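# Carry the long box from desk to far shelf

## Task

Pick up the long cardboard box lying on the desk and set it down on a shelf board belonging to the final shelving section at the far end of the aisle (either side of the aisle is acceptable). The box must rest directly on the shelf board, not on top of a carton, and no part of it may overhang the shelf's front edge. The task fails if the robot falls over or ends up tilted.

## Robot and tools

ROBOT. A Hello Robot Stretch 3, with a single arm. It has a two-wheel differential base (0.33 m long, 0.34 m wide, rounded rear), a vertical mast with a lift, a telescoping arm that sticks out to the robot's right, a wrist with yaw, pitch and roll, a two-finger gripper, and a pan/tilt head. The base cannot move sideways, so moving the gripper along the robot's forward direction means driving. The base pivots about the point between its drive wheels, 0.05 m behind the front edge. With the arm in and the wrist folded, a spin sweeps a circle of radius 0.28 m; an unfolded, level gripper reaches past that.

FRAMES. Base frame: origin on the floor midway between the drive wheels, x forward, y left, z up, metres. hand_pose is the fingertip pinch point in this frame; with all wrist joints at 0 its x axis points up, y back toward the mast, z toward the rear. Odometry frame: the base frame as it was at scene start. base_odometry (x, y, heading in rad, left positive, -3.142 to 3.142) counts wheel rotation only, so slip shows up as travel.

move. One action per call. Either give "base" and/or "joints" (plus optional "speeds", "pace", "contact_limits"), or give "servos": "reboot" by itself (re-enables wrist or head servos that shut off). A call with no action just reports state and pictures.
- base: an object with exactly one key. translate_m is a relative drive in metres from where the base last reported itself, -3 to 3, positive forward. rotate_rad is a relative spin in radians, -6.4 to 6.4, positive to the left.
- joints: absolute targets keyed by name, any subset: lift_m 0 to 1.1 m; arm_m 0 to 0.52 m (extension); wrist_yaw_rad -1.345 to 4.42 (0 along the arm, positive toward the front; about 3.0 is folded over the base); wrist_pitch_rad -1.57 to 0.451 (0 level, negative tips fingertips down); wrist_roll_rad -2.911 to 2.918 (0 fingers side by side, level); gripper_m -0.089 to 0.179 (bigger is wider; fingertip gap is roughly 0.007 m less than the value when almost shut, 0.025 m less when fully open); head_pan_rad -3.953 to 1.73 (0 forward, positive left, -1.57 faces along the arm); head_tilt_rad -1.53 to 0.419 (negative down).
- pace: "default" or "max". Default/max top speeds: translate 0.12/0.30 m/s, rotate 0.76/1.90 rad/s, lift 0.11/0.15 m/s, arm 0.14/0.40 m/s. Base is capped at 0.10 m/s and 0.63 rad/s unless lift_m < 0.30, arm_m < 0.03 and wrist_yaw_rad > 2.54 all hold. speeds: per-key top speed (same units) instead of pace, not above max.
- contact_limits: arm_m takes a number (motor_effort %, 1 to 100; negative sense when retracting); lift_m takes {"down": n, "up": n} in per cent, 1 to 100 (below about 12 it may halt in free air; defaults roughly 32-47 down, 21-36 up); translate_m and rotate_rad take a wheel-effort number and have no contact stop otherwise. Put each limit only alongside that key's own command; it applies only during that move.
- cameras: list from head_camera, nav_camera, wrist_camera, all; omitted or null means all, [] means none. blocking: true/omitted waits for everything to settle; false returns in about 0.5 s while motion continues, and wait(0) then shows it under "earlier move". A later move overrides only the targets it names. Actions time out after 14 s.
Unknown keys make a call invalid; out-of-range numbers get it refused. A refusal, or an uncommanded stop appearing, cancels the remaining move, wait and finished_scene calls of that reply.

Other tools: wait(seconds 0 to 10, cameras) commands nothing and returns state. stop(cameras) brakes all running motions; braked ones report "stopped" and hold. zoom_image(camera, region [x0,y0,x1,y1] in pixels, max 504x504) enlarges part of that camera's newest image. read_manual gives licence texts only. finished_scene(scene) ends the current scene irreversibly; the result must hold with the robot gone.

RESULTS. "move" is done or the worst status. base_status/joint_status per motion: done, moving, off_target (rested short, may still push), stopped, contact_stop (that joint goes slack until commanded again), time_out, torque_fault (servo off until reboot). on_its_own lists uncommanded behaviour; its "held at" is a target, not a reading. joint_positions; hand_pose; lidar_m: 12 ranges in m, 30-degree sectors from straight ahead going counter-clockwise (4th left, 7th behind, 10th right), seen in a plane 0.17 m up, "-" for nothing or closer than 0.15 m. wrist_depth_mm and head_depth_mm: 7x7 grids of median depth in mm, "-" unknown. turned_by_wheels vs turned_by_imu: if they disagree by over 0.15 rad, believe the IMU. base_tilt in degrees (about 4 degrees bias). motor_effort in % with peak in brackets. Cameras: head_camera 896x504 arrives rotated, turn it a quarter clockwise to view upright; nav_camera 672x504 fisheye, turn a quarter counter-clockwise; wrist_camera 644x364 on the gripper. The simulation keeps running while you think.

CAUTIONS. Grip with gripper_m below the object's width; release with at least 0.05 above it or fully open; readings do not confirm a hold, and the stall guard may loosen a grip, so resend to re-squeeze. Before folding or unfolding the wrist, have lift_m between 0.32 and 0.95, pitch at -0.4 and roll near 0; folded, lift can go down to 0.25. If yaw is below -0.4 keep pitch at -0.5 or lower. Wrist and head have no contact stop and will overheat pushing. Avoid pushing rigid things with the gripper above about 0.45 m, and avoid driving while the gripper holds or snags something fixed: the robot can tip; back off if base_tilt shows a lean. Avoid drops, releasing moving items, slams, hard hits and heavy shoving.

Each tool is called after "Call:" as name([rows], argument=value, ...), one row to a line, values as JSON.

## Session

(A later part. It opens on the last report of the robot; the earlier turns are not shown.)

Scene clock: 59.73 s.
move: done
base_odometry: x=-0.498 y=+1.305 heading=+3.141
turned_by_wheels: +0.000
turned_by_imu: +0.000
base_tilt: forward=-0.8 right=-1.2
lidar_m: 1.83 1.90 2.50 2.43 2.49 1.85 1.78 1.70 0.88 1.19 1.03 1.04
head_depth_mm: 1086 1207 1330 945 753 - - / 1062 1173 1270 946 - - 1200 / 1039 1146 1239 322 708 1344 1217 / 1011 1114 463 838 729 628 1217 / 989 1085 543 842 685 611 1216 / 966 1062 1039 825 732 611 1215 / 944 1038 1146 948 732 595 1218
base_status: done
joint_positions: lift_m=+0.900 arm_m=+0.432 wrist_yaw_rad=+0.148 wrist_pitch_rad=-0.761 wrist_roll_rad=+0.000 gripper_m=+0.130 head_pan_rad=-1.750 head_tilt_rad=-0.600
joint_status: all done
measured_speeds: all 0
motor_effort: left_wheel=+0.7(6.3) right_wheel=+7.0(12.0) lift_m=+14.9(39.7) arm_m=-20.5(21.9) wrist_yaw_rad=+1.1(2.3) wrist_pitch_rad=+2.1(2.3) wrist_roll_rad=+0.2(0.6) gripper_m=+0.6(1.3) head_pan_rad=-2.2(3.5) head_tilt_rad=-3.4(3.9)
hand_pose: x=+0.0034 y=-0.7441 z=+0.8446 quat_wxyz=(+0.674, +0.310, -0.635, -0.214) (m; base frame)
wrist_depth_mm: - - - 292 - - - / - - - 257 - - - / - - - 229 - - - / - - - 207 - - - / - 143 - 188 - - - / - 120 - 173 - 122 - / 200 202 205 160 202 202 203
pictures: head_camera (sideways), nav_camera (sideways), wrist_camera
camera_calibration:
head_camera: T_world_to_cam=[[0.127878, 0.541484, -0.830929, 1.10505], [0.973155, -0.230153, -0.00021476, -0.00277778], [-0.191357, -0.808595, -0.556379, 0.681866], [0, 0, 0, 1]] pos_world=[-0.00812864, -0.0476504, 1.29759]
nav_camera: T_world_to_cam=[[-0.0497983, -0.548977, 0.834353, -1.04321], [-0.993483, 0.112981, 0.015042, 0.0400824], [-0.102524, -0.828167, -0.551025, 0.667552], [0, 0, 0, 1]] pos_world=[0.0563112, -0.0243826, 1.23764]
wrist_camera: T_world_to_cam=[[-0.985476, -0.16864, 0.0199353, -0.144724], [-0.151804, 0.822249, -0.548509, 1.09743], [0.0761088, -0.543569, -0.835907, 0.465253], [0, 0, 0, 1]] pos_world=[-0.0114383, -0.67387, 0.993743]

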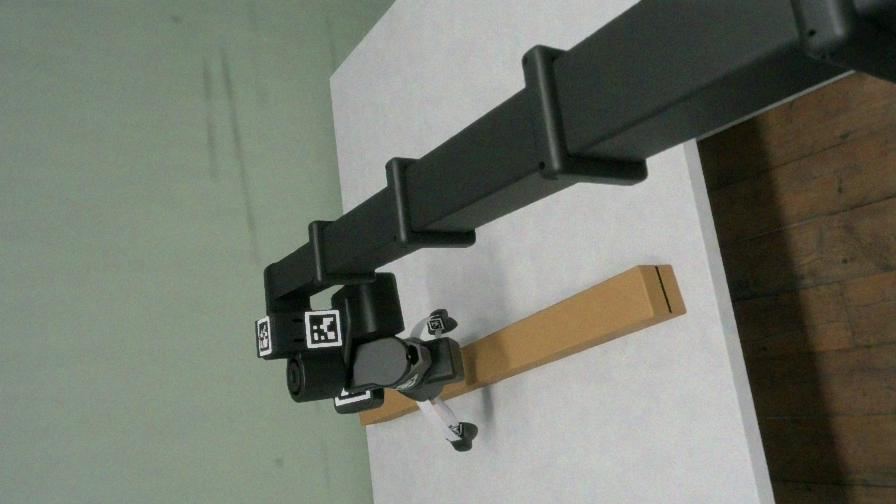

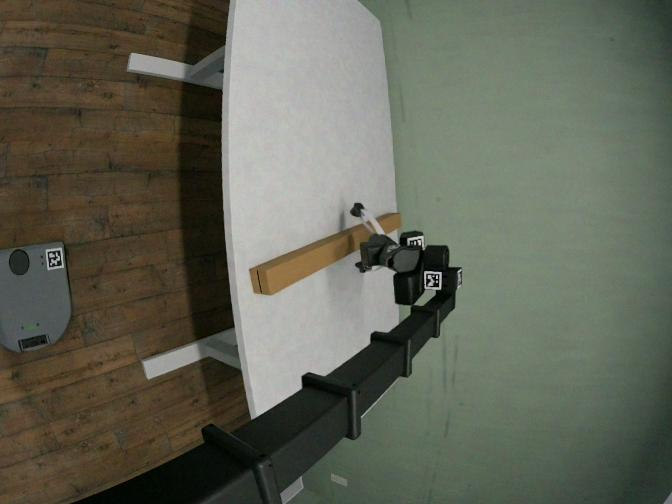

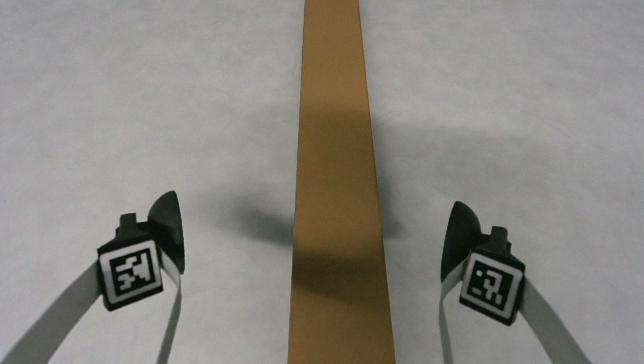

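Call:
move(base={"translate_m":-0.011}, cameras=[])

Call:
move(joints={"lift_m":0.857}, contact_limits={"lift_m":{"down":14}})

Scene clock: 61.77 s.
move: done
base_odometry: x=-0.487 y=+1.305 heading=+3.141
turned_by_wheels: +0.000
turned_by_imu: +0.000
base_tilt: forward=-0.9 right=-1.2
lidar_m: 1.85 1.92 2.50 2.43 2.50 1.84 1.77 1.71 0.87 1.19 1.04 1.04
head_depth_mm: 1087 1211 1341 944 755 - - / 1057 1171 1270 948 - - 1189 / 1032 1143 1238 323 707 1335 1215 / 1008 1112 463 840 731 628 1223 / 989 1091 543 843 683 605 1220 / 965 1061 1035 826 729 611 1217 / 946 1036 1144 951 731 596 1223
base_status: done
joint_positions: lift_m=+0.900 arm_m=+0.432 wrist_yaw_rad=+0.148 wrist_pitch_rad=-0.761 wrist_roll_rad=+0.000 gripper_m=+0.130 head_pan_rad=-1.750 head_tilt_rad=-0.600
joint_status: not commanded
measured_speeds: all 0
motor_effort: left_wheel=-5.4(8.6) right_wheel=-2.9(6.6) lift_m=+19.4(19.4) arm_m=-17.2(18.8) wrist_yaw_rad=+1.4(1.5) wrist_pitch_rad=+2.1(2.2) wrist_roll_rad=-0.2(0.4) gripper_m=+0.6(1.6) head_pan_rad=-3.7(3.7) head_tilt_rad=-1.8(3.3)
hand_pose: x=+0.0034 y=-0.7441 z=+0.8446 quat_wxyz=(+0.674, +0.310, -0.635, -0.214) (m; base frame)
wrist_depth_mm: - - - 291 - - - / - - - 257 - - - / - - - 229 - - - / - - - 206 - - - / - 143 - 189 - - - / - 120 - 173 - 122 - / 201 202 205 160 205 203 203
pictures: none
No camera images: "cameras" was empty.

Scene clock: 62.97 s.
move: done
base_odometry: x=-0.487 y=+1.305 heading=+3.141
turned_by_wheels: +0.000
turned_by_imu: +0.000
base_tilt: forward=-0.9 right=-1.2
lidar_m: 1.85 1.92 2.51 2.43 2.49 1.84 1.77 1.71 0.87 1.19 1.04 1.04
head_depth_mm: 1087 1201 1345 942 729 1377 - / 1060 1176 1269 948 730 - 1191 / 1036 1143 1240 906 330 1337 1219 / 1011 1117 1197 463 707 626 1213 / 988 1087 583 593 686 604 1223 / 964 1060 1147 780 732 610 1217 / 948 1038 1145 951 734 595 1215
base_status: not commanded
joint_positions: lift_m=+0.857 arm_m=+0.432 wrist_yaw_rad=+0.148 wrist_pitch_rad=-0.761 wrist_roll_rad=+0.000 gripper_m=+0.130 head_pan_rad=-1.750 head_tilt_rad=-0.600
joint_status: all done
measured_speeds: all 0
motor_effort: left_wheel=-4.3(5.5) right_wheel=-2.8(2.9) lift_m=+15.7(20.5) arm_m=-15.3(17.5) wrist_yaw_rad=+2.1(2.1) wrist_pitch_rad=+2.2(2.3) wrist_roll_rad=-0.1(0.5) gripper_m=+0.4(1.5) head_pan_rad=-3.1(3.5) head_tilt_rad=-2.3(4.2)
contact_limits: lift_m down 14 (down: maximum 72; up: maximum 65)
hand_pose: x=+0.0034 y=-0.7441 z=+0.8016 quat_wxyz=(+0.674, +0.311, -0.635, -0.214) (m; base frame)
wrist_depth_mm: - - - 219 - - - / - - - 192 - - - / - - - 172 - - - / 207 - - 156 - - - / 193 144 196 141 194 197 199 / - 124 179 130 181 122 183 / 162 165 163 120 167 165 168
pictures: head_camera (sideways), nav_camera (sideways), wrist_camera
camera_calibration:
head_camera: T_world_to_cam=[[0.127878, 0.541484, -0.830929, 1.10505], [0.973155, -0.230153, -0.00021476, -0.00277778], [-0.191357, -0.808595, -0.556379, 0.681866], [0, 0, 0, 1]] pos_world=[-0.00812864, -0.0476504, 1.29759]
nav_camera: T_world_to_cam=[[-0.0497983, -0.548977, 0.834353, -1.04321], [-0.993483, 0.112981, 0.015042, 0.0400824], [-0.102524, -0.828167, -0.551025, 0.667552], [0, 0, 0, 1]] pos_world=[0.0563112, -0.0243826, 1.23764]
wrist_camera: T_world_to_cam=[[-0.985475, -0.168649, 0.0199212, -0.14386], [-0.15181, 0.822294, -0.54844, 1.07381], [0.0761128, -0.543498, -0.835952, 0.4294], [0, 0, 0, 1]] pos_world=[-0.0114383, -0.67387, 0.950744]

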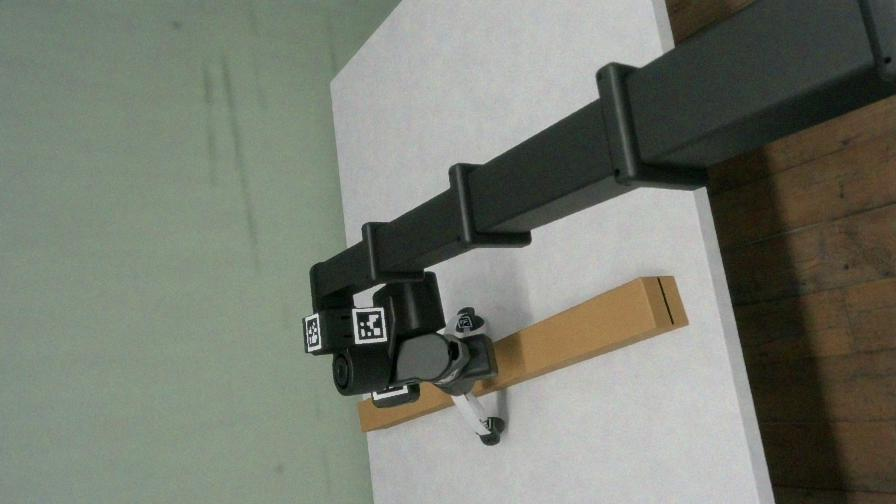

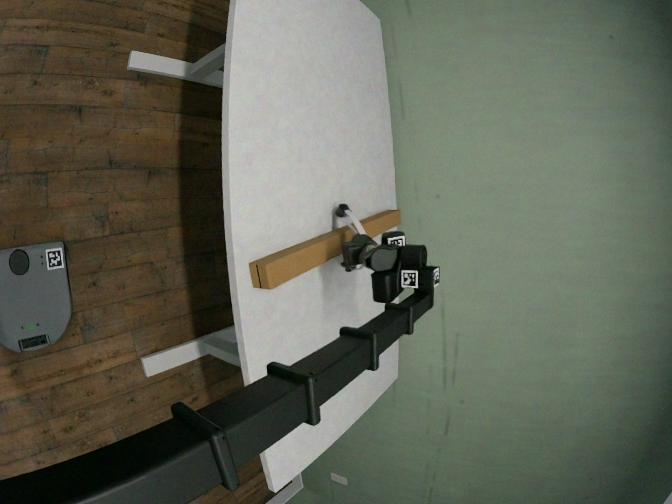

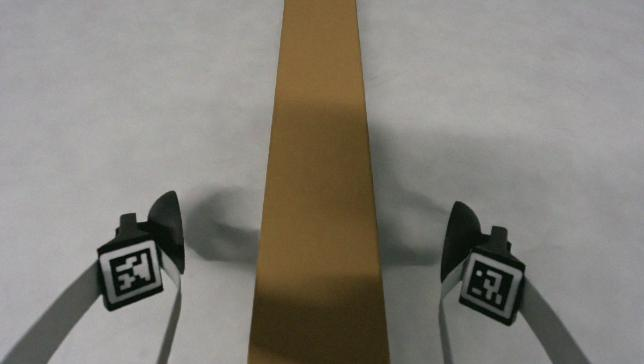

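Call:
move(joints={"gripper_m":0.0}, cameras=["wrist_camera"])

Call:
move(joints={"lift_m":0.91})

Scene clock: 65.53 s.
move: done
base_odometry: x=-0.487 y=+1.305 heading=+3.141
turned_by_wheels: +0.000
turned_by_imu: +0.000
base_tilt: forward=-0.8 right=-1.2
lidar_m: 1.84 1.92 2.50 2.42 2.50 1.84 1.77 1.71 0.88 1.20 1.04 1.04
head_depth_mm: 1088 1210 1342 944 730 1369 - / 1061 1183 1265 950 728 - 1188 / 1034 1139 1242 907 329 1331 1223 / 1014 1118 1198 463 709 628 1218 / 988 1083 582 594 671 604 1222 / 965 1061 1148 793 732 611 1219 / 946 1037 1145 950 731 596 1218
base_status: not commanded
joint_positions: lift_m=+0.857 arm_m=+0.432 wrist_yaw_rad=+0.148 wrist_pitch_rad=-0.759 wrist_roll_rad=+0.000 gripper_m=+0.001 head_pan_rad=-1.750 head_tilt_rad=-0.600
joint_status: all done
measured_speeds: all 0
motor_effort: left_wheel=-4.2(5.6) right_wheel=-2.1(3.1) lift_m=+23.5(23.6) arm_m=-11.3(14.4) wrist_yaw_rad=+1.2(1.8) wrist_pitch_rad=+1.9(2.3) wrist_roll_rad=-0.1(0.5) gripper_m=-23.1(96.8) head_pan_rad=-2.8(3.4) head_tilt_rad=-2.9(3.5)
contact_limits: lift_m down 14 (down: maximum 72; up: maximum 65)
hand_pose: x=+0.0035 y=-0.7445 z=+0.8020 quat_wxyz=(+0.675, +0.310, -0.635, -0.213) (m; base frame)
wrist_depth_mm: - - - 222 - - - / - - - 194 - - - / - - - 173 - - - / - - 161 157 - - - / 195 195 145 142 192 199 200 / 178 179 131 131 129 183 183 / 167 161 166 121 168 166 172
pictures: wrist_camera
camera_calibration:
wrist_camera: T_world_to_cam=[[-0.985467, -0.168687, 0.0199853, -0.143967], [-0.15171, 0.821093, -0.550263, 1.07493], [0.0764126, -0.545298, -0.834752, 0.427154], [0, 0, 0, 1]] pos_world=[-0.0114378, -0.673975, 0.950938]

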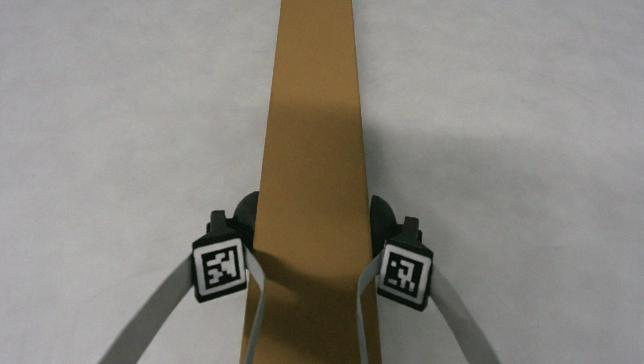

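Scene clock: 66.83 s.
move: done
base_odometry: x=-0.487 y=+1.305 heading=+3.141
turned_by_wheels: +0.000
turned_by_imu: +0.000
base_tilt: forward=-0.9 right=-1.2
lidar_m: 1.84 1.91 2.51 2.42 2.50 1.83 1.77 1.71 0.87 1.19 1.04 1.04
head_depth_mm: 1084 1209 1353 944 781 - - / 1060 1181 1266 949 - 1341 1217 / 1035 1145 1230 318 709 646 1221 / 1010 1117 453 877 731 647 1218 / 989 1081 539 909 623 611 1221 / 965 1067 639 756 708 611 1221 / 948 1037 1144 951 733 596 1219
base_status: not commanded
joint_positions: lift_m=+0.910 arm_m=+0.432 wrist_yaw_rad=+0.148 wrist_pitch_rad=-0.766 wrist_roll_rad=+0.000 gripper_m=+0.004 head_pan_rad=-1.750 head_tilt_rad=-0.600
joint_status: all done
measured_speeds: all 0
motor_effort: left_wheel=-4.8(5.2) right_wheel=-2.3(2.6) lift_m=+42.4(48.7) arm_m=-9.2(11.4) wrist_yaw_rad=+1.1(1.8) wrist_pitch_rad=+3.1(3.3) wrist_roll_rad=+0.1(0.6) gripper_m=-8.6(23.3) head_pan_rad=-2.9(3.6) head_tilt_rad=-2.6(3.0)
hand_pose: x=+0.0033 y=-0.7432 z=+0.8538 quat_wxyz=(+0.674, +0.312, -0.634, -0.215) (m; base frame)
wrist_depth_mm: - - - 215 - - - / - - - 191 - - - / - - - 172 - - - / - - - 159 - - - / - - 141 144 149 - - / - - 129 133 128 - - / - - - 123 - - -
pictures: head_camera (sideways), nav_camera (sideways), wrist_camera
camera_calibration:
head_camera: T_world_to_cam=[[0.127878, 0.541484, -0.830929, 1.10505], [0.973155, -0.230153, -0.00021476, -0.00277778], [-0.191357, -0.808595, -0.556379, 0.681866], [0, 0, 0, 1]] pos_world=[-0.00812864, -0.0476504, 1.29759]
nav_camera: T_world_to_cam=[[-0.0497983, -0.548977, 0.834353, -1.04321], [-0.993483, 0.112981, 0.015042, 0.0400824], [-0.102524, -0.828167, -0.551025, 0.667552], [0, 0, 0, 1]] pos_world=[0.0563112, -0.0243826, 1.23764]
wrist_camera: T_world_to_cam=[[-0.985421, -0.16897, 0.0198516, -0.145018], [-0.152408, 0.824878, -0.544378, 1.10009], [0.0756082, -0.539467, -0.838605, 0.478783], [0, 0, 0, 1]] pos_world=[-0.0114405, -0.67366, 1.00326]

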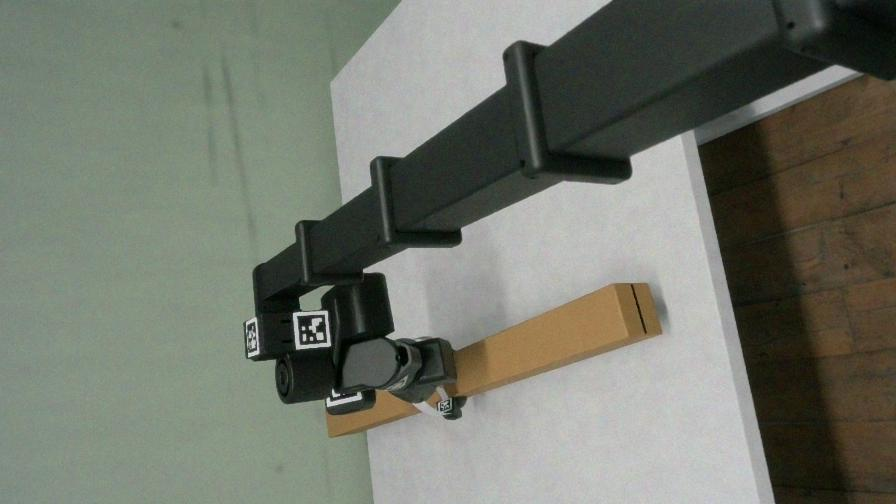

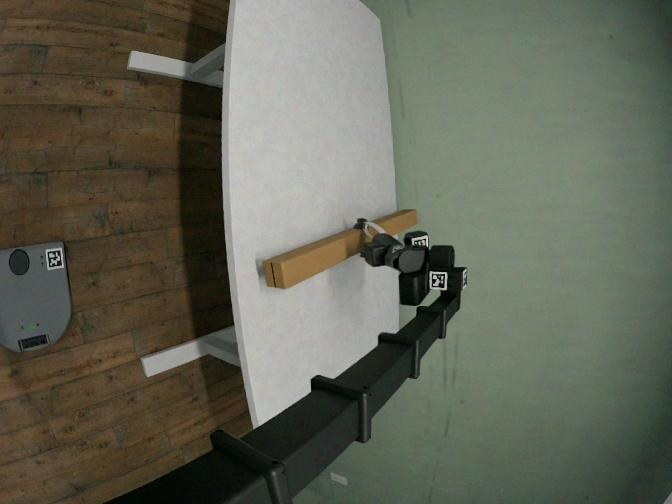

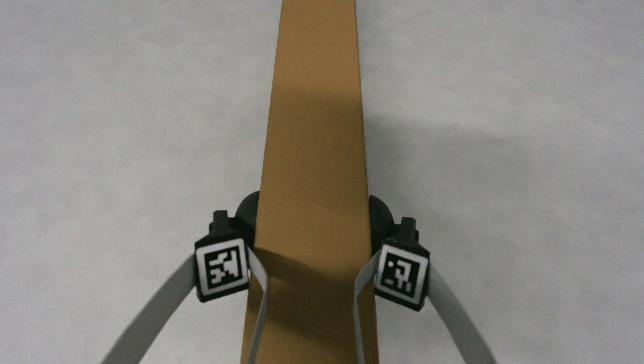

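Call:
move(joints={"arm_m":0.12,"lift_m":0.94}, cameras=["nav_camera"])

Call:
move(joints={"wrist_yaw_rad":1.57}, speeds={"wrist_yaw_rad":0.8})

Scene clock: 72.27 s.
move: done
base_odometry: x=-0.487 y=+1.305 heading=+3.141
turned_by_wheels: +0.000
turned_by_imu: +0.001
base_tilt: forward=-0.9 right=-1.2
lidar_m: 1.84 1.92 2.51 2.43 2.50 1.84 1.77 1.71 0.87 1.19 1.04 1.04
head_depth_mm: 1086 1208 1341 988 - - 1144 / 1062 1176 1271 1036 - 1317 1215 / 1039 1143 1242 288 - 1336 1210 / 1014 1118 1208 - - 610 400 / 988 1089 1191 1040 281 420 400 / 967 1063 1157 761 534 596 1219 / 946 1039 1140 949 732 595 1222
base_status: not commanded
joint_positions: lift_m=+0.940 arm_m=+0.120 wrist_yaw_rad=+0.148 wrist_pitch_rad=-0.766 wrist_roll_rad=+0.000 gripper_m=+0.004 head_pan_rad=-1.750 head_tilt_rad=-0.600
joint_status: all done
measured_speeds: all 0
motor_effort: left_wheel=-4.6(5.5) right_wheel=-1.9(2.6) lift_m=+41.7(49.2) arm_m=-20.4(22.8) wrist_yaw_rad=+2.0(2.0) wrist_pitch_rad=+3.1(3.4) wrist_roll_rad=+0.2(0.8) gripper_m=-8.0(8.8) head_pan_rad=-2.6(3.4) head_tilt_rad=-1.6(3.1)
hand_pose: x=+0.0033 y=-0.4311 z=+0.8837 quat_wxyz=(+0.674, +0.312, -0.634, -0.215) (m; base frame)
wrist_depth_mm: - - - 215 - - - / - - - 191 - - - / - - - 172 - - - / - - - 159 - - - / - - 141 143 148 - - / - - 130 133 128 - - / 967 960 - 124 128 - -
pictures: nav_camera (sideways)
camera_calibration:
nav_camera: T_world_to_cam=[[-0.0497983, -0.548977, 0.834353, -1.04321], [-0.993483, 0.112981, 0.015042, 0.0400824], [-0.102524, -0.828167, -0.551025, 0.667552], [0, 0, 0, 1]] pos_world=[0.0563112, -0.0243826, 1.23764]

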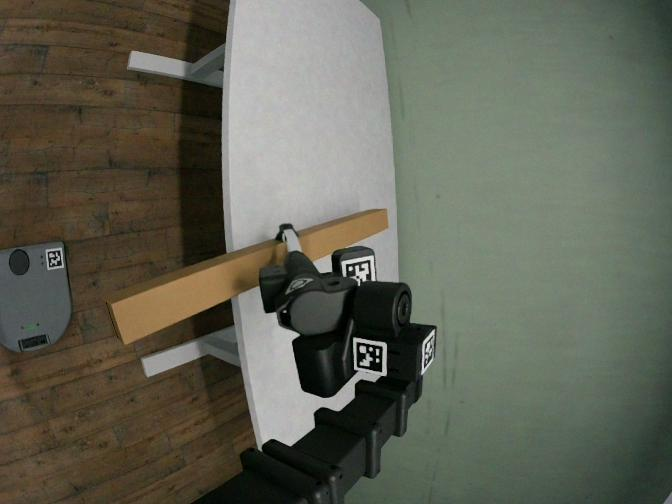

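Scene clock: 74.67 s.
move: done
base_odometry: x=-0.487 y=+1.305 heading=+3.141
turned_by_wheels: +0.000
turned_by_imu: +0.000
base_tilt: forward=-0.9 right=-1.2
lidar_m: 1.84 1.92 2.51 2.43 2.49 1.84 1.77 1.71 0.87 1.19 1.04 1.04
head_depth_mm: 1089 1210 1343 988 - - 1141 / 1060 1177 1269 1031 - 628 1164 / 1036 1146 1239 288 707 616 422 / 1010 1117 1208 - 305 610 410 / 990 1090 1194 1034 289 328 400 / 968 1063 1158 988 709 311 390 / 948 1034 1150 951 732 317 372
base_status: not commanded
joint_positions: lift_m=+0.940 arm_m=+0.120 wrist_yaw_rad=+1.568 wrist_pitch_rad=-0.766 wrist_roll_rad=+0.000 gripper_m=+0.004 head_pan_rad=-1.750 head_tilt_rad=-0.600
joint_status: all done
measured_speeds: all 0
motor_effort: left_wheel=-4.6(5.2) right_wheel=-2.3(2.6) lift_m=+39.7(41.9) arm_m=-18.5(20.6) wrist_yaw_rad=+0.7(3.5) wrist_pitch_rad=+3.1(3.3) wrist_roll_rad=-0.3(0.6) gripper_m=-8.0(9.1) head_pan_rad=-1.6(3.2) head_tilt_rad=-0.9(2.6)
hand_pose: x=+0.1466 y=-0.2656 z=+0.8837 quat_wxyz=(+0.651, +0.650, -0.278, +0.276) (m; base frame)
wrist_depth_mm: - - - 216 - - - / - - - 191 - - - / - - - 172 - - - / - - - 159 - - - / - - 142 144 152 - - / - - 130 133 128 - - / 971 945 - 123 958 - -
pictures: head_camera (sideways), nav_camera (sideways), wrist_camera
camera_calibration:
head_camera: T_world_to_cam=[[0.127878, 0.541484, -0.830929, 1.10505], [0.973155, -0.230153, -0.00021476, -0.00277778], [-0.191357, -0.808595, -0.556379, 0.681866], [0, 0, 0, 1]] pos_world=[-0.00812864, -0.0476504, 1.29759]
nav_camera: T_world_to_cam=[[-0.0497983, -0.548977, 0.834353, -1.04321], [-0.993483, 0.112981, 0.015042, 0.0400824], [-0.102524, -0.828167, -0.551025, 0.667552], [0, 0, 0, 1]] pos_world=[0.0563112, -0.0243826, 1.23764]
wrist_camera: T_world_to_cam=[[0.0185215, -0.999633, 0.0197862, -0.291429], [-0.838654, -0.0263071, -0.544028, 0.618521], [0.544349, -0.00651752, -0.838834, 0.82376], [0, 0, 0, 1]] pos_world=[0.0757104, -0.269682, 1.03326]

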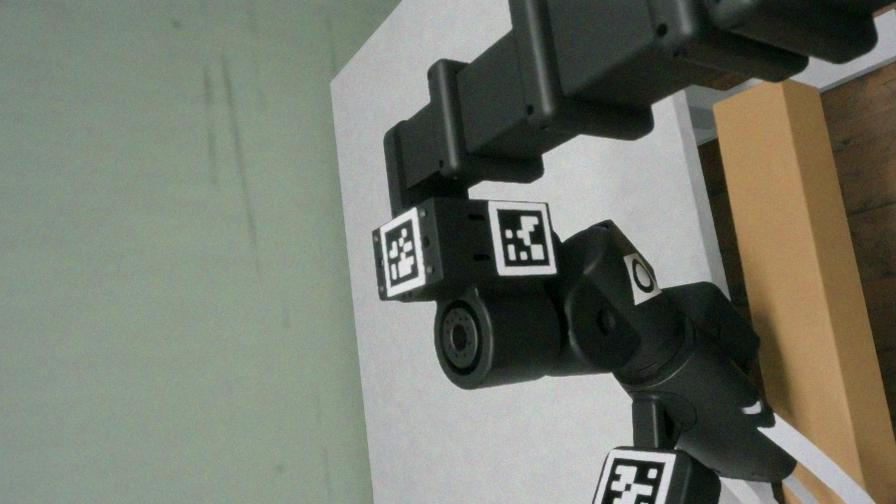

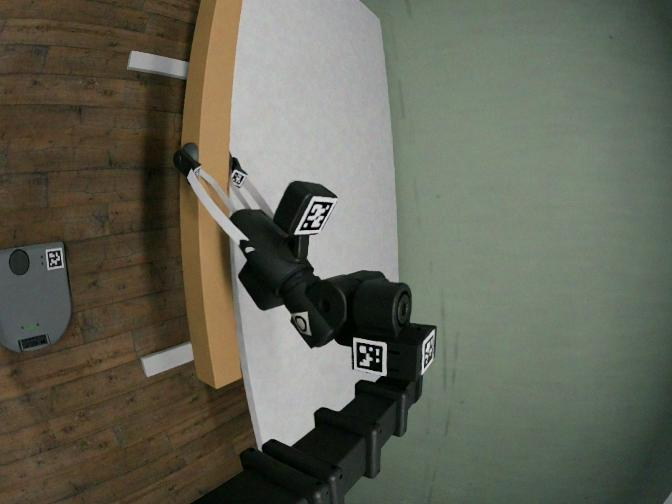

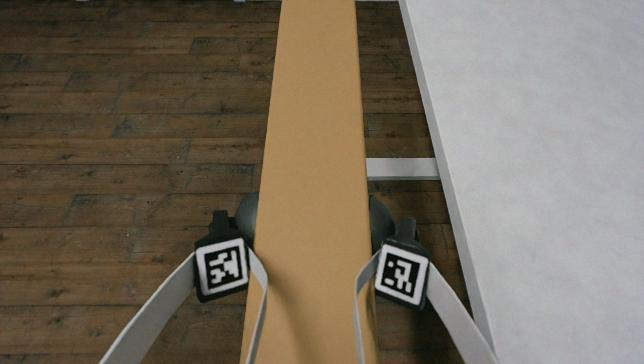

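Call:
move(joints={"arm_m":0.01}, cameras=[])

Call:
move(base={"rotate_rad":1.571}, joints={"head_pan_rad":0,"head_tilt_rad":-0.35})

Call:
move(base={"translate_m":1.3})

Scene clock: 81.27 s.
move: done
base_odometry: x=-0.487 y=+1.305 heading=+3.141
turned_by_wheels: +0.000
turned_by_imu: +0.001
base_tilt: forward=-0.9 right=-1.2
lidar_m: 1.84 1.92 2.50 2.42 2.50 1.84 1.77 1.71 0.87 1.19 1.04 1.04
head_depth_mm: 1084 1205 1347 950 810 - - / 1057 1175 1271 947 810 - 1192 / 1035 1147 1243 948 - - - / 1007 1122 1212 945 782 - - / 988 1087 1194 952 758 - - / 963 1064 1163 947 732 612 1248 / 950 1038 1146 952 732 595 1276
base_status: not commanded
joint_positions: lift_m=+0.940 arm_m=+0.010 wrist_yaw_rad=+1.568 wrist_pitch_rad=-0.766 wrist_roll_rad=+0.000 gripper_m=+0.004 head_pan_rad=-1.750 head_tilt_rad=-0.600
joint_status: all done
measured_speeds: all 0
motor_effort: left_wheel=-4.1(5.3) right_wheel=-2.3(2.6) lift_m=+34.1(36.9) arm_m=-20.8(22.7) wrist_yaw_rad=+1.4(2.0) wrist_pitch_rad=+3.1(3.3) wrist_roll_rad=-0.3(0.6) gripper_m=-8.0(8.8) head_pan_rad=-2.4(3.1) head_tilt_rad=-0.9(2.5)
hand_pose: x=+0.1466 y=-0.1556 z=+0.8837 quat_wxyz=(+0.651, +0.650, -0.277, +0.276) (m; base frame)
wrist_depth_mm: - - - 217 - - - / - - - 191 - - - / - - - 172 - - - / - - - 159 - - - / - - 141 144 - - - / - - 130 133 129 - - / 981 958 - 124 959 991 981
pictures: none
No camera images: "cameras" was empty.

Scene clock: 84.87 s.
move: done
base_odometry: x=-0.487 y=+1.305 heading=-1.572
turned_by_wheels: +1.571
turned_by_imu: +1.563
base_tilt: forward=-0.9 right=-1.3
lidar_m: 2.43 2.49 1.84 1.77 1.71 0.87 1.19 1.05 1.04 1.85 1.92 2.50
head_depth_mm: 3607 3881 - 3771 2424 1799 445 / 2077 2185 2337 2494 2431 1811 1388 / 2114 2223 2381 2530 2442 1824 1441 / 3600 3829 - 3797 2460 1818 1445 / 3591 3745 - 3282 2497 1825 1448 / 2046 2147 2280 2444 2477 1833 1453 / 2025 2155 2304 3138 2500 1829 1452
base_status: done
joint_positions: lift_m=+0.940 arm_m=+0.010 wrist_yaw_rad=+1.568 wrist_pitch_rad=-0.766 wrist_roll_rad=+0.000 gripper_m=+0.004 head_pan_rad=+0.010 head_tilt_rad=-0.351
joint_status: all done
measured_speeds: all 0
motor_effort: left_wheel=-6.6(12.0) right_wheel=+9.8(13.2) lift_m=+30.4(34.8) arm_m=-19.7(21.1) wrist_yaw_rad=+1.4(1.8) wrist_pitch_rad=+3.1(3.3) wrist_roll_rad=-0.3(0.6) gripper_m=-8.5(8.7) head_pan_rad=-3.1(4.5) head_tilt_rad=+4.9(6.3)
hand_pose: x=+0.1466 y=-0.1556 z=+0.8837 quat_wxyz=(+0.651, +0.650, -0.277, +0.276) (m; base frame)
wrist_depth_mm: - - - 215 - - - / - - - 191 - - - / - - - 172 - - - / - - - 159 - - - / - - 141 144 - - - / - - 130 133 129 - - / 991 967 - 124 960 967 991
pictures: head_camera (sideways), nav_camera (sideways), wrist_camera
camera_calibration:
head_camera: T_world_to_cam=[[-0.333817, 0.0259063, -0.942282, 1.25318], [0.041253, 0.999066, 0.012853, -0.0140536], [0.941735, -0.0345814, -0.334574, 0.386266], [0, 0, 0, 1]] pos_world=[0.0551521, -0.0050671, 1.31026]
nav_camera: T_world_to_cam=[[0.325695, 0.0521919, 0.944033, -1.18859], [0.0703756, -0.997044, 0.0308428, 0.0129834], [0.942852, 0.0563916, -0.328405, 0.371544], [0, 0, 0, 1]] pos_world=[0.0358927, 0.0540278, 1.24368]
wrist_camera: T_world_to_cam=[[0.0187436, -0.999628, 0.0198113, -0.181512], [-0.838649, -0.026507, -0.544026, 0.621381], [0.544349, -0.00641776, -0.838834, 0.824494], [0, 0, 0, 1]] pos_world=[0.075711, -0.159683, 1.03326]

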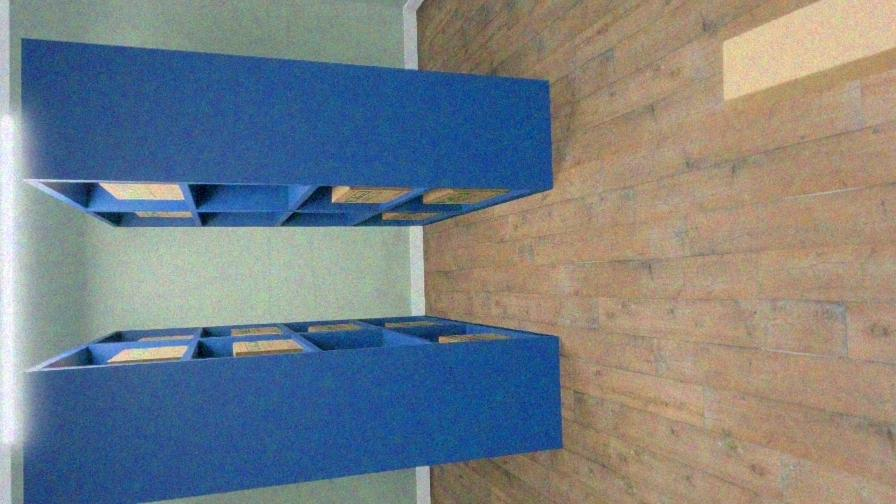

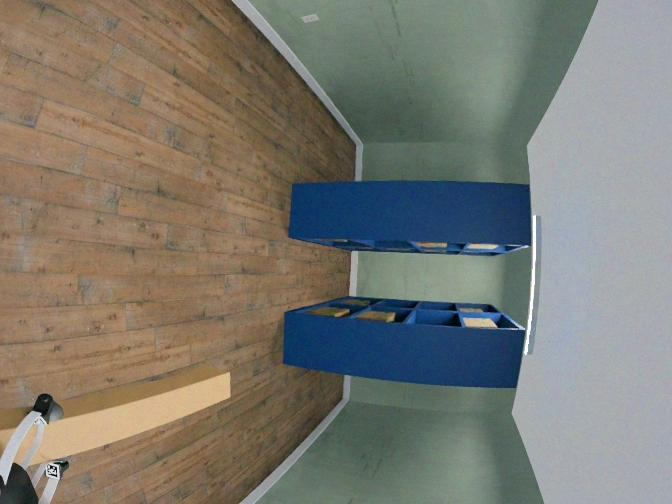

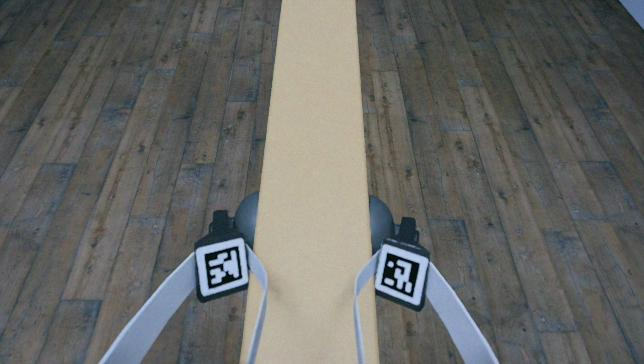

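Scene clock: 99.00 s.
move: done
base_odometry: x=-0.488 y=+0.005 heading=-1.572
turned_by_wheels: +0.000
turned_by_imu: +0.005
base_tilt: forward=-0.9 right=-1.2
lidar_m: 1.15 1.16 1.85 1.78 1.84 2.51 2.09 2.16 1.91 1.85 1.93 1.17
head_depth_mm: 947 1007 1073 1143 1238 1320 446 / 1232 1579 1796 1445 1395 1321 1356 / 2030 2477 2616 2116 2197 1811 1446 / 2525 2664 2844 3067 2465 1821 1437 / 2502 2637 2812 2974 2478 1831 1454 / 1701 1778 1675 1995 1663 1511 1373 / 1192 989 1040 1109 1183 1273 1372
base_status: done
joint_positions: lift_m=+0.940 arm_m=+0.010 wrist_yaw_rad=+1.568 wrist_pitch_rad=-0.766 wrist_roll_rad=+0.000 gripper_m=+0.004 head_pan_rad=+0.000 head_tilt_rad=-0.350
joint_status: not commanded
measured_speeds: all 0
motor_effort: left_wheel=-1.9(5.8) right_wheel=+9.8(14.8) lift_m=+17.6(31.0) arm_m=-18.7(21.2) wrist_yaw_rad=+1.2(2.1) wrist_pitch_rad=+3.2(3.4) wrist_roll_rad=+0.3(0.8) gripper_m=-8.0(8.9) head_pan_rad=-3.1(4.3) head_tilt_rad=+5.2(6.5)
hand_pose: x=+0.1466 y=-0.1556 z=+0.8837 quat_wxyz=(+0.651, +0.650, -0.277, +0.276) (m; base frame)
wrist_depth_mm: - - - 215 - - - / - - - 191 - - - / - - - 172 - - - / - - - 159 - - - / - - 141 144 - - - / - - 130 133 129 - - / 965 965 - 124 965 989 -
pictures: head_camera (sideways), nav_camera (sideways), wrist_camera
camera_calibration:
head_camera: T_world_to_cam=[[-0.33215, 0.0292813, -0.942772, 1.25382], [0.0513077, 0.998599, 0.0129388, -0.0141959], [0.94183, -0.0440738, -0.333187, 0.384507], [0, 0, 0, 1]] pos_world=[0.0550458, -0.00559084, 1.31037]
nav_camera: T_world_to_cam=[[0.324891, 0.0489348, 0.944485, -1.18916], [0.0603038, -0.9977, 0.0309481, 0.0128789], [0.943827, 0.0469012, -0.327095, 0.36975], [0, 0, 0, 1]] pos_world=[0.03659, 0.0536987, 1.24369]
wrist_camera: T_world_to_cam=[[0.0187436, -0.999628, 0.0198113, -0.181512], [-0.838649, -0.026507, -0.544026, 0.621381], [0.544349, -0.00641776, -0.838834, 0.824494], [0, 0, 0, 1]] pos_world=[0.075711, -0.159683, 1.03326]

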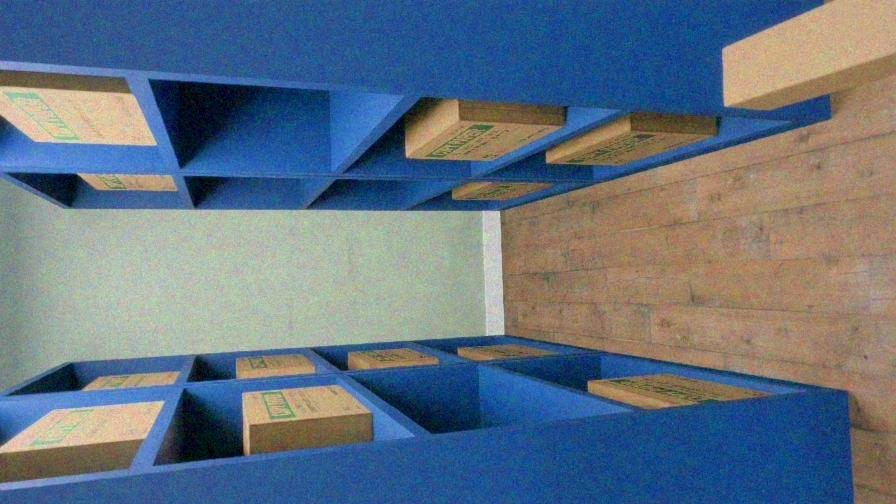

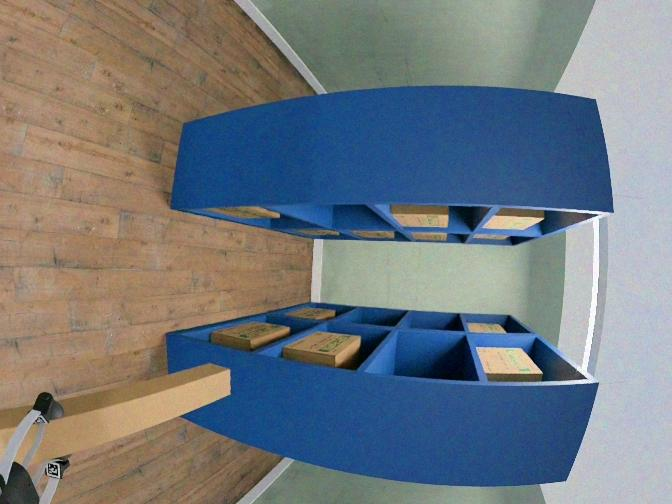

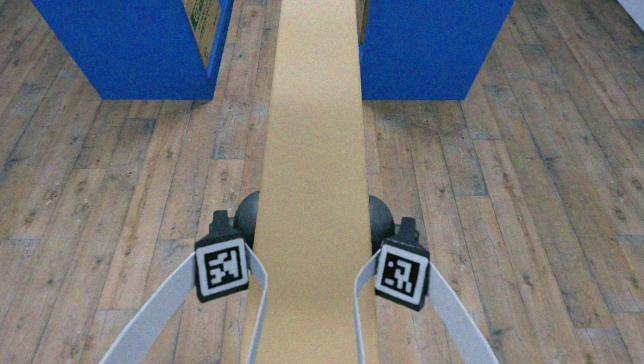

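Call:
move(base={"translate_m":1.2}, joints={"head_pan_rad":-0.6})

Scene clock: 115.63 s.
move: done
base_odometry: x=-0.490 y=-1.195 heading=-1.572
turned_by_wheels: +0.000
turned_by_imu: +0.005
base_tilt: forward=-0.9 right=-1.2
lidar_m: 1.17 0.42 0.31 0.28 0.29 2.52 3.25 2.62 1.92 0.33 0.40 0.50
head_depth_mm: 475 819 856 865 600 442 540 / 472 903 956 941 602 480 558 / 468 958 1013 943 605 657 615 / 465 880 936 949 640 731 729 / 522 817 864 882 954 978 792 / 695 763 801 839 919 975 464 / 707 797 1588 1275 1570 1520 1411
base_status: done
joint_positions: lift_m=+0.940 arm_m=+0.010 wrist_yaw_rad=+1.568 wrist_pitch_rad=-0.766 wrist_roll_rad=+0.000 gripper_m=+0.004 head_pan_rad=-0.600 head_tilt_rad=-0.350
joint_status: all done
measured_speeds: all 0
motor_effort: left_wheel=-2.3(6.8) right_wheel=+9.7(14.5) lift_m=+30.4(30.7) arm_m=-15.5(18.5) wrist_yaw_rad=+1.0(2.1) wrist_pitch_rad=+3.2(3.3) wrist_roll_rad=-0.2(0.9) gripper_m=-7.9(9.2) head_pan_rad=+3.3(4.2) head_tilt_rad=+3.3(5.9)
hand_pose: x=+0.1466 y=-0.1556 z=+0.8837 quat_wxyz=(+0.651, +0.650, -0.277, +0.276) (m; base frame)
wrist_depth_mm: - - - 215 596 396 390 / - - - 191 597 358 341 / - - - 173 592 342 304 / 786 - - 159 801 341 275 / 730 848 141 144 153 345 293 / 682 728 130 133 129 442 405 / 644 832 - 124 126 - -
pictures: head_camera (sideways), nav_camera (sideways), wrist_camera
camera_calibration:
head_camera: T_world_to_cam=[[-0.257579, 0.211695, -0.942782, 1.25336], [0.606237, 0.795179, 0.0129204, -0.0176071], [0.752416, -0.568222, -0.333158, 0.385672], [0, 0, 0, 1]] pos_world=[0.0433282, -0.032182, 1.31037]
nav_camera: T_world_to_cam=[[0.295796, -0.143066, 0.944477, -1.18895], [-0.513645, -0.857443, 0.0309835, 0.0163769], [0.805402, -0.494291, -0.327114, 0.370689], [0, 0, 0, 1]] pos_world=[0.0615454, 0.0271717, 1.24369]
wrist_camera: T_world_to_cam=[[0.0187436, -0.999628, 0.0198113, -0.181512], [-0.838649, -0.026507, -0.544026, 0.621381], [0.544349, -0.00641776, -0.838834, 0.824494], [0, 0, 0, 1]] pos_world=[0.075711, -0.159683, 1.03326]

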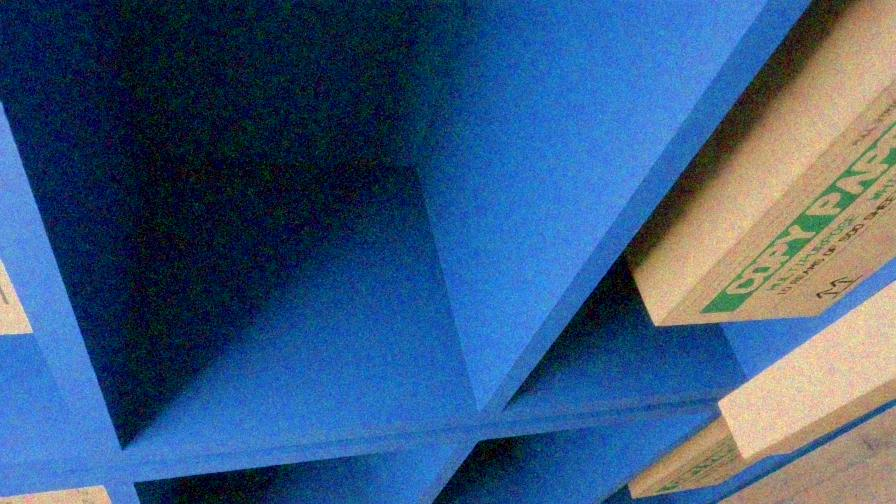

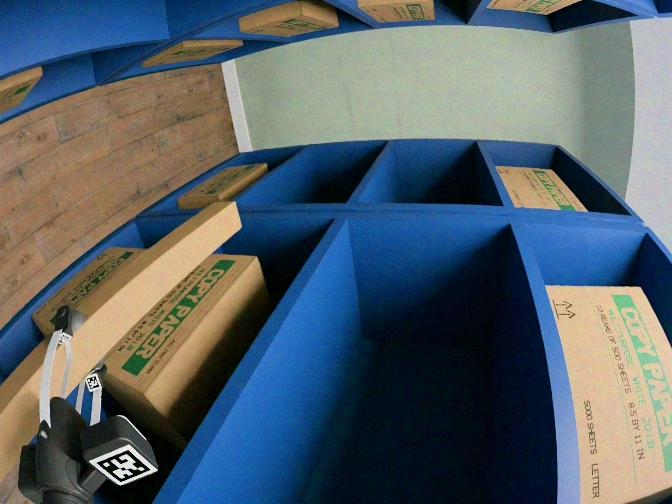

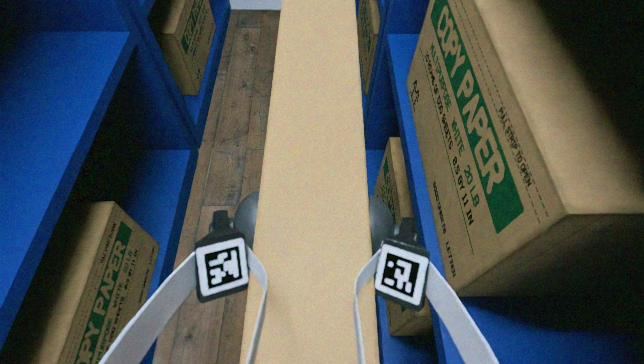

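Call:
move(base={"translate_m":1.1}, joints={"head_pan_rad":-1.0,"head_tilt_rad":-0.45})

Call:
move(joints={"lift_m":1.09})

Scene clock: 130.47 s.
move: done
base_odometry: x=-0.491 y=-2.295 heading=-1.572
turned_by_wheels: +0.000
turned_by_imu: +0.005
base_tilt: forward=-0.9 right=-1.2
lidar_m: 0.69 0.43 0.31 0.30 0.35 0.40 1.17 0.57 0.38 0.35 0.36 0.49
head_depth_mm: 629 671 719 726 511 394 766 / 659 707 761 729 511 408 791 / 694 745 805 730 512 427 791 / 732 791 857 731 514 888 792 / 775 842 921 734 515 944 791 / 772 838 887 736 538 978 794 / 695 740 779 737 566 905 793
base_status: done
joint_positions: lift_m=+0.940 arm_m=+0.010 wrist_yaw_rad=+1.568 wrist_pitch_rad=-0.766 wrist_roll_rad=+0.000 gripper_m=+0.004 head_pan_rad=-1.000 head_tilt_rad=-0.450
joint_status: all done
measured_speeds: all 0
motor_effort: left_wheel=-1.3(5.2) right_wheel=+9.6(15.8) lift_m=+43.4(44.7) arm_m=-13.4(15.6) wrist_yaw_rad=+1.6(2.2) wrist_pitch_rad=+3.3(3.4) wrist_roll_rad=-0.3(0.9) gripper_m=-8.3(8.9) head_pan_rad=-3.0(4.7) head_tilt_rad=-3.2(4.5)
hand_pose: x=+0.1466 y=-0.1556 z=+0.8837 quat_wxyz=(+0.651, +0.650, -0.277, +0.276) (m; base frame)
wrist_depth_mm: - - - 214 - - - / - 758 - 191 - - - / - 938 - 172 - - - / - - - 160 - - - / 736 - 141 144 149 - - / 688 740 130 133 129 - - / 638 849 - 123 633 - -
pictures: head_camera (sideways), nav_camera (sideways), wrist_camera
camera_calibration:
head_camera: T_world_to_cam=[[-0.204971, 0.373382, -0.90475, 1.20337], [0.868579, 0.495491, 0.00770822, -0.0123646], [0.451174, -0.784267, -0.425873, 0.508072], [0, 0, 0, 1]] pos_world=[0.0281665, -0.0447256, 1.30522]
nav_camera: T_world_to_cam=[[0.266886, -0.325223, 0.907195, -1.14013], [-0.805463, -0.592132, 0.0246829, 0.0263476], [0.529151, -0.737299, -0.419987, 0.493211], [0, 0, 0, 1]] pos_world=[0.0645225, 0.00845058, 1.24081]
wrist_camera: T_world_to_cam=[[0.0187436, -0.999628, 0.0198113, -0.181512], [-0.838649, -0.026507, -0.544026, 0.621381], [0.544349, -0.00641776, -0.838834, 0.824494], [0, 0, 0, 1]] pos_world=[0.075711, -0.159683, 1.03326]

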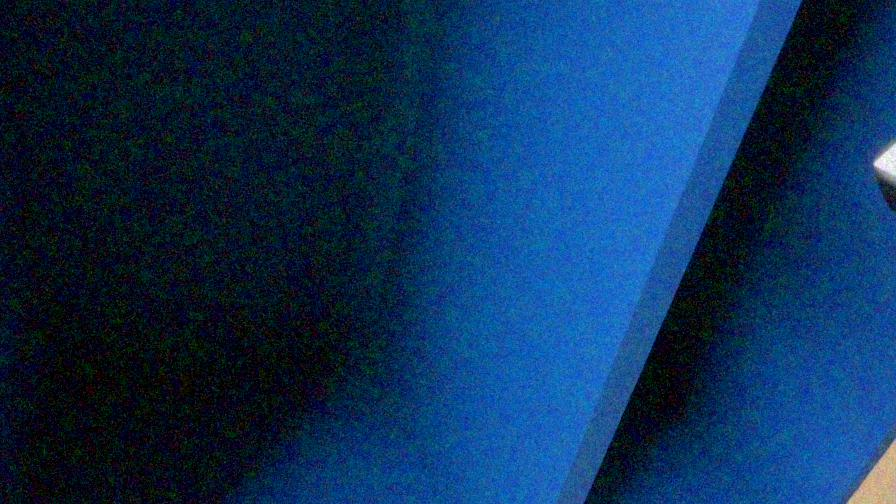

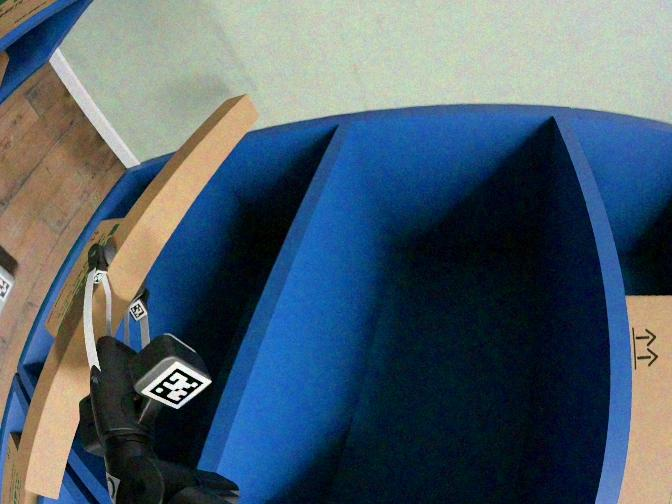

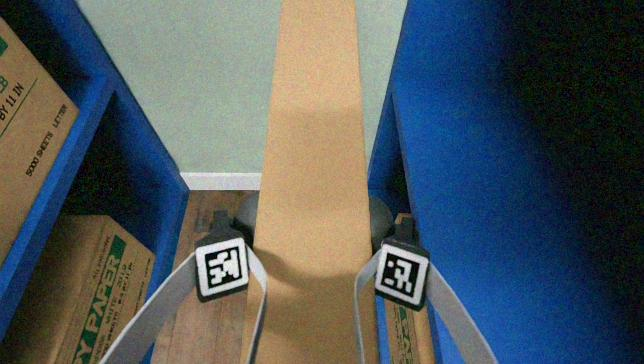

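Scene clock: 132.67 s.
move: done
base_odometry: x=-0.491 y=-2.295 heading=-1.572
turned_by_wheels: +0.000
turned_by_imu: +0.000
base_tilt: forward=-0.8 right=-1.2
lidar_m: 0.69 0.43 0.31 0.30 0.35 0.40 1.17 0.57 0.38 0.35 0.36 0.49
head_depth_mm: 627 672 719 726 532 - - / 659 705 760 726 - - - / 695 747 804 730 - - 791 / 733 791 857 730 538 916 - / 775 841 920 734 514 940 862 / 773 836 884 736 538 977 - / 695 739 779 737 566 870 -
base_status: not commanded
joint_positions: lift_m=+1.090 arm_m=+0.010 wrist_yaw_rad=+1.568 wrist_pitch_rad=-0.766 wrist_roll_rad=+0.000 gripper_m=+0.004 head_pan_rad=-1.000 head_tilt_rad=-0.450
joint_status: all done
measured_speeds: all 0
motor_effort: left_wheel=-1.3(2.4) right_wheel=+9.5(10.0) lift_m=+44.1(52.3) arm_m=-13.0(13.6) wrist_yaw_rad=+2.1(2.1) wrist_pitch_rad=+3.1(3.4) wrist_roll_rad=-0.2(0.6) gripper_m=-7.8(8.9) head_pan_rad=-3.5(4.1) head_tilt_rad=-3.2(3.9)
hand_pose: x=+0.1466 y=-0.1556 z=+1.0337 quat_wxyz=(+0.651, +0.650, -0.277, +0.276) (m; base frame)
wrist_depth_mm: - - - 215 - - - / - - - 191 - 289 278 / - 893 - 172 - 265 255 / - - - 159 - - 229 / - - 141 144 149 - 212 / - 864 130 133 129 - 201 / - 992 - 123 774 - 184
pictures: head_camera (sideways), nav_camera (sideways), wrist_camera
camera_calibration:
head_camera: T_world_to_cam=[[-0.204921, 0.373411, -0.904749, 1.20337], [0.86859, 0.49547, 0.00776029, -0.0124336], [0.451174, -0.784267, -0.425873, 0.508072], [0, 0, 0, 1]] pos_world=[0.0281663, -0.0447257, 1.30522]
nav_camera: T_world_to_cam=[[0.266874, -0.325261, 0.907184, -1.14011], [-0.805515, -0.592062, 0.0246873, 0.0263446], [0.529079, -0.737339, -0.420008, 0.493243], [0, 0, 0, 1]] pos_world=[0.0645222, 0.00845054, 1.24081]
wrist_camera: T_world_to_cam=[[0.0187445, -0.999628, 0.0198099, -0.184481], [-0.838695, -0.0265065, -0.543956, 0.702851], [0.544279, -0.00641824, -0.83888, 0.950294], [0, 0, 0, 1]] pos_world=[0.0757108, -0.159683, 1.18316]

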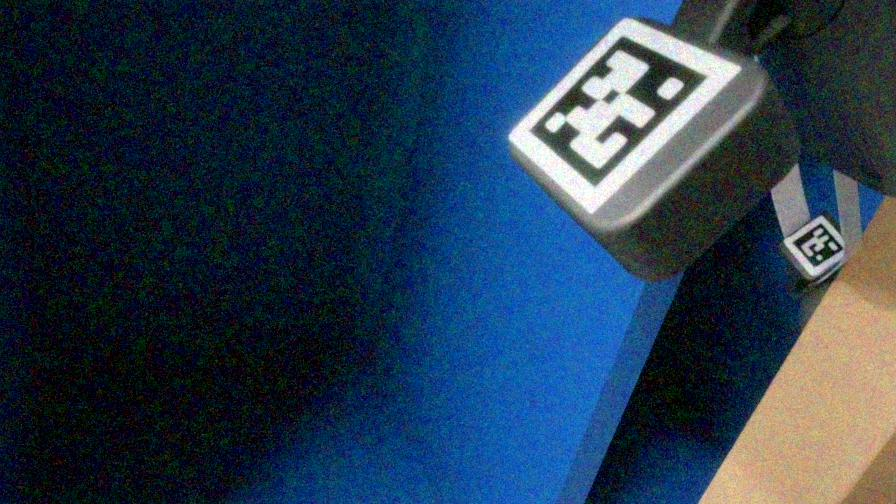

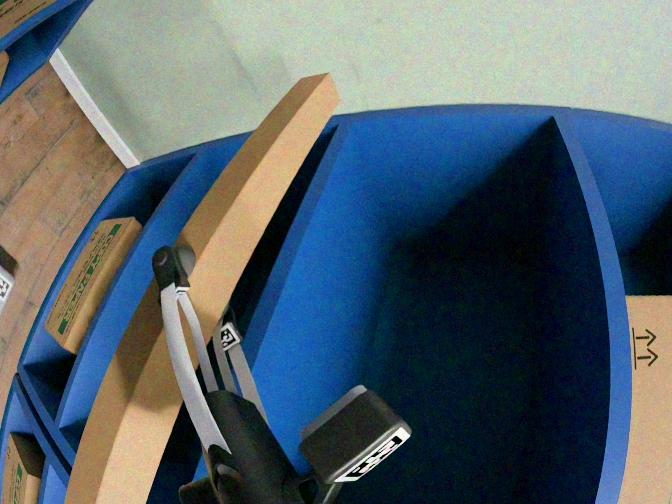

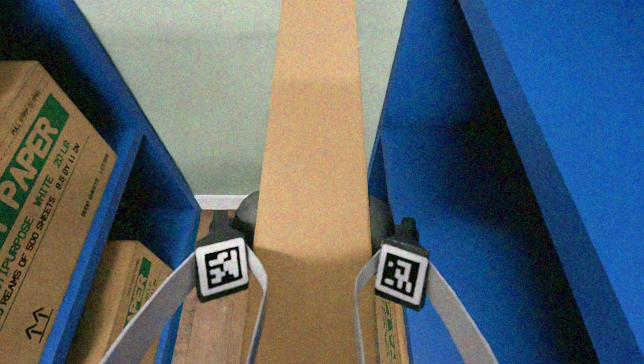

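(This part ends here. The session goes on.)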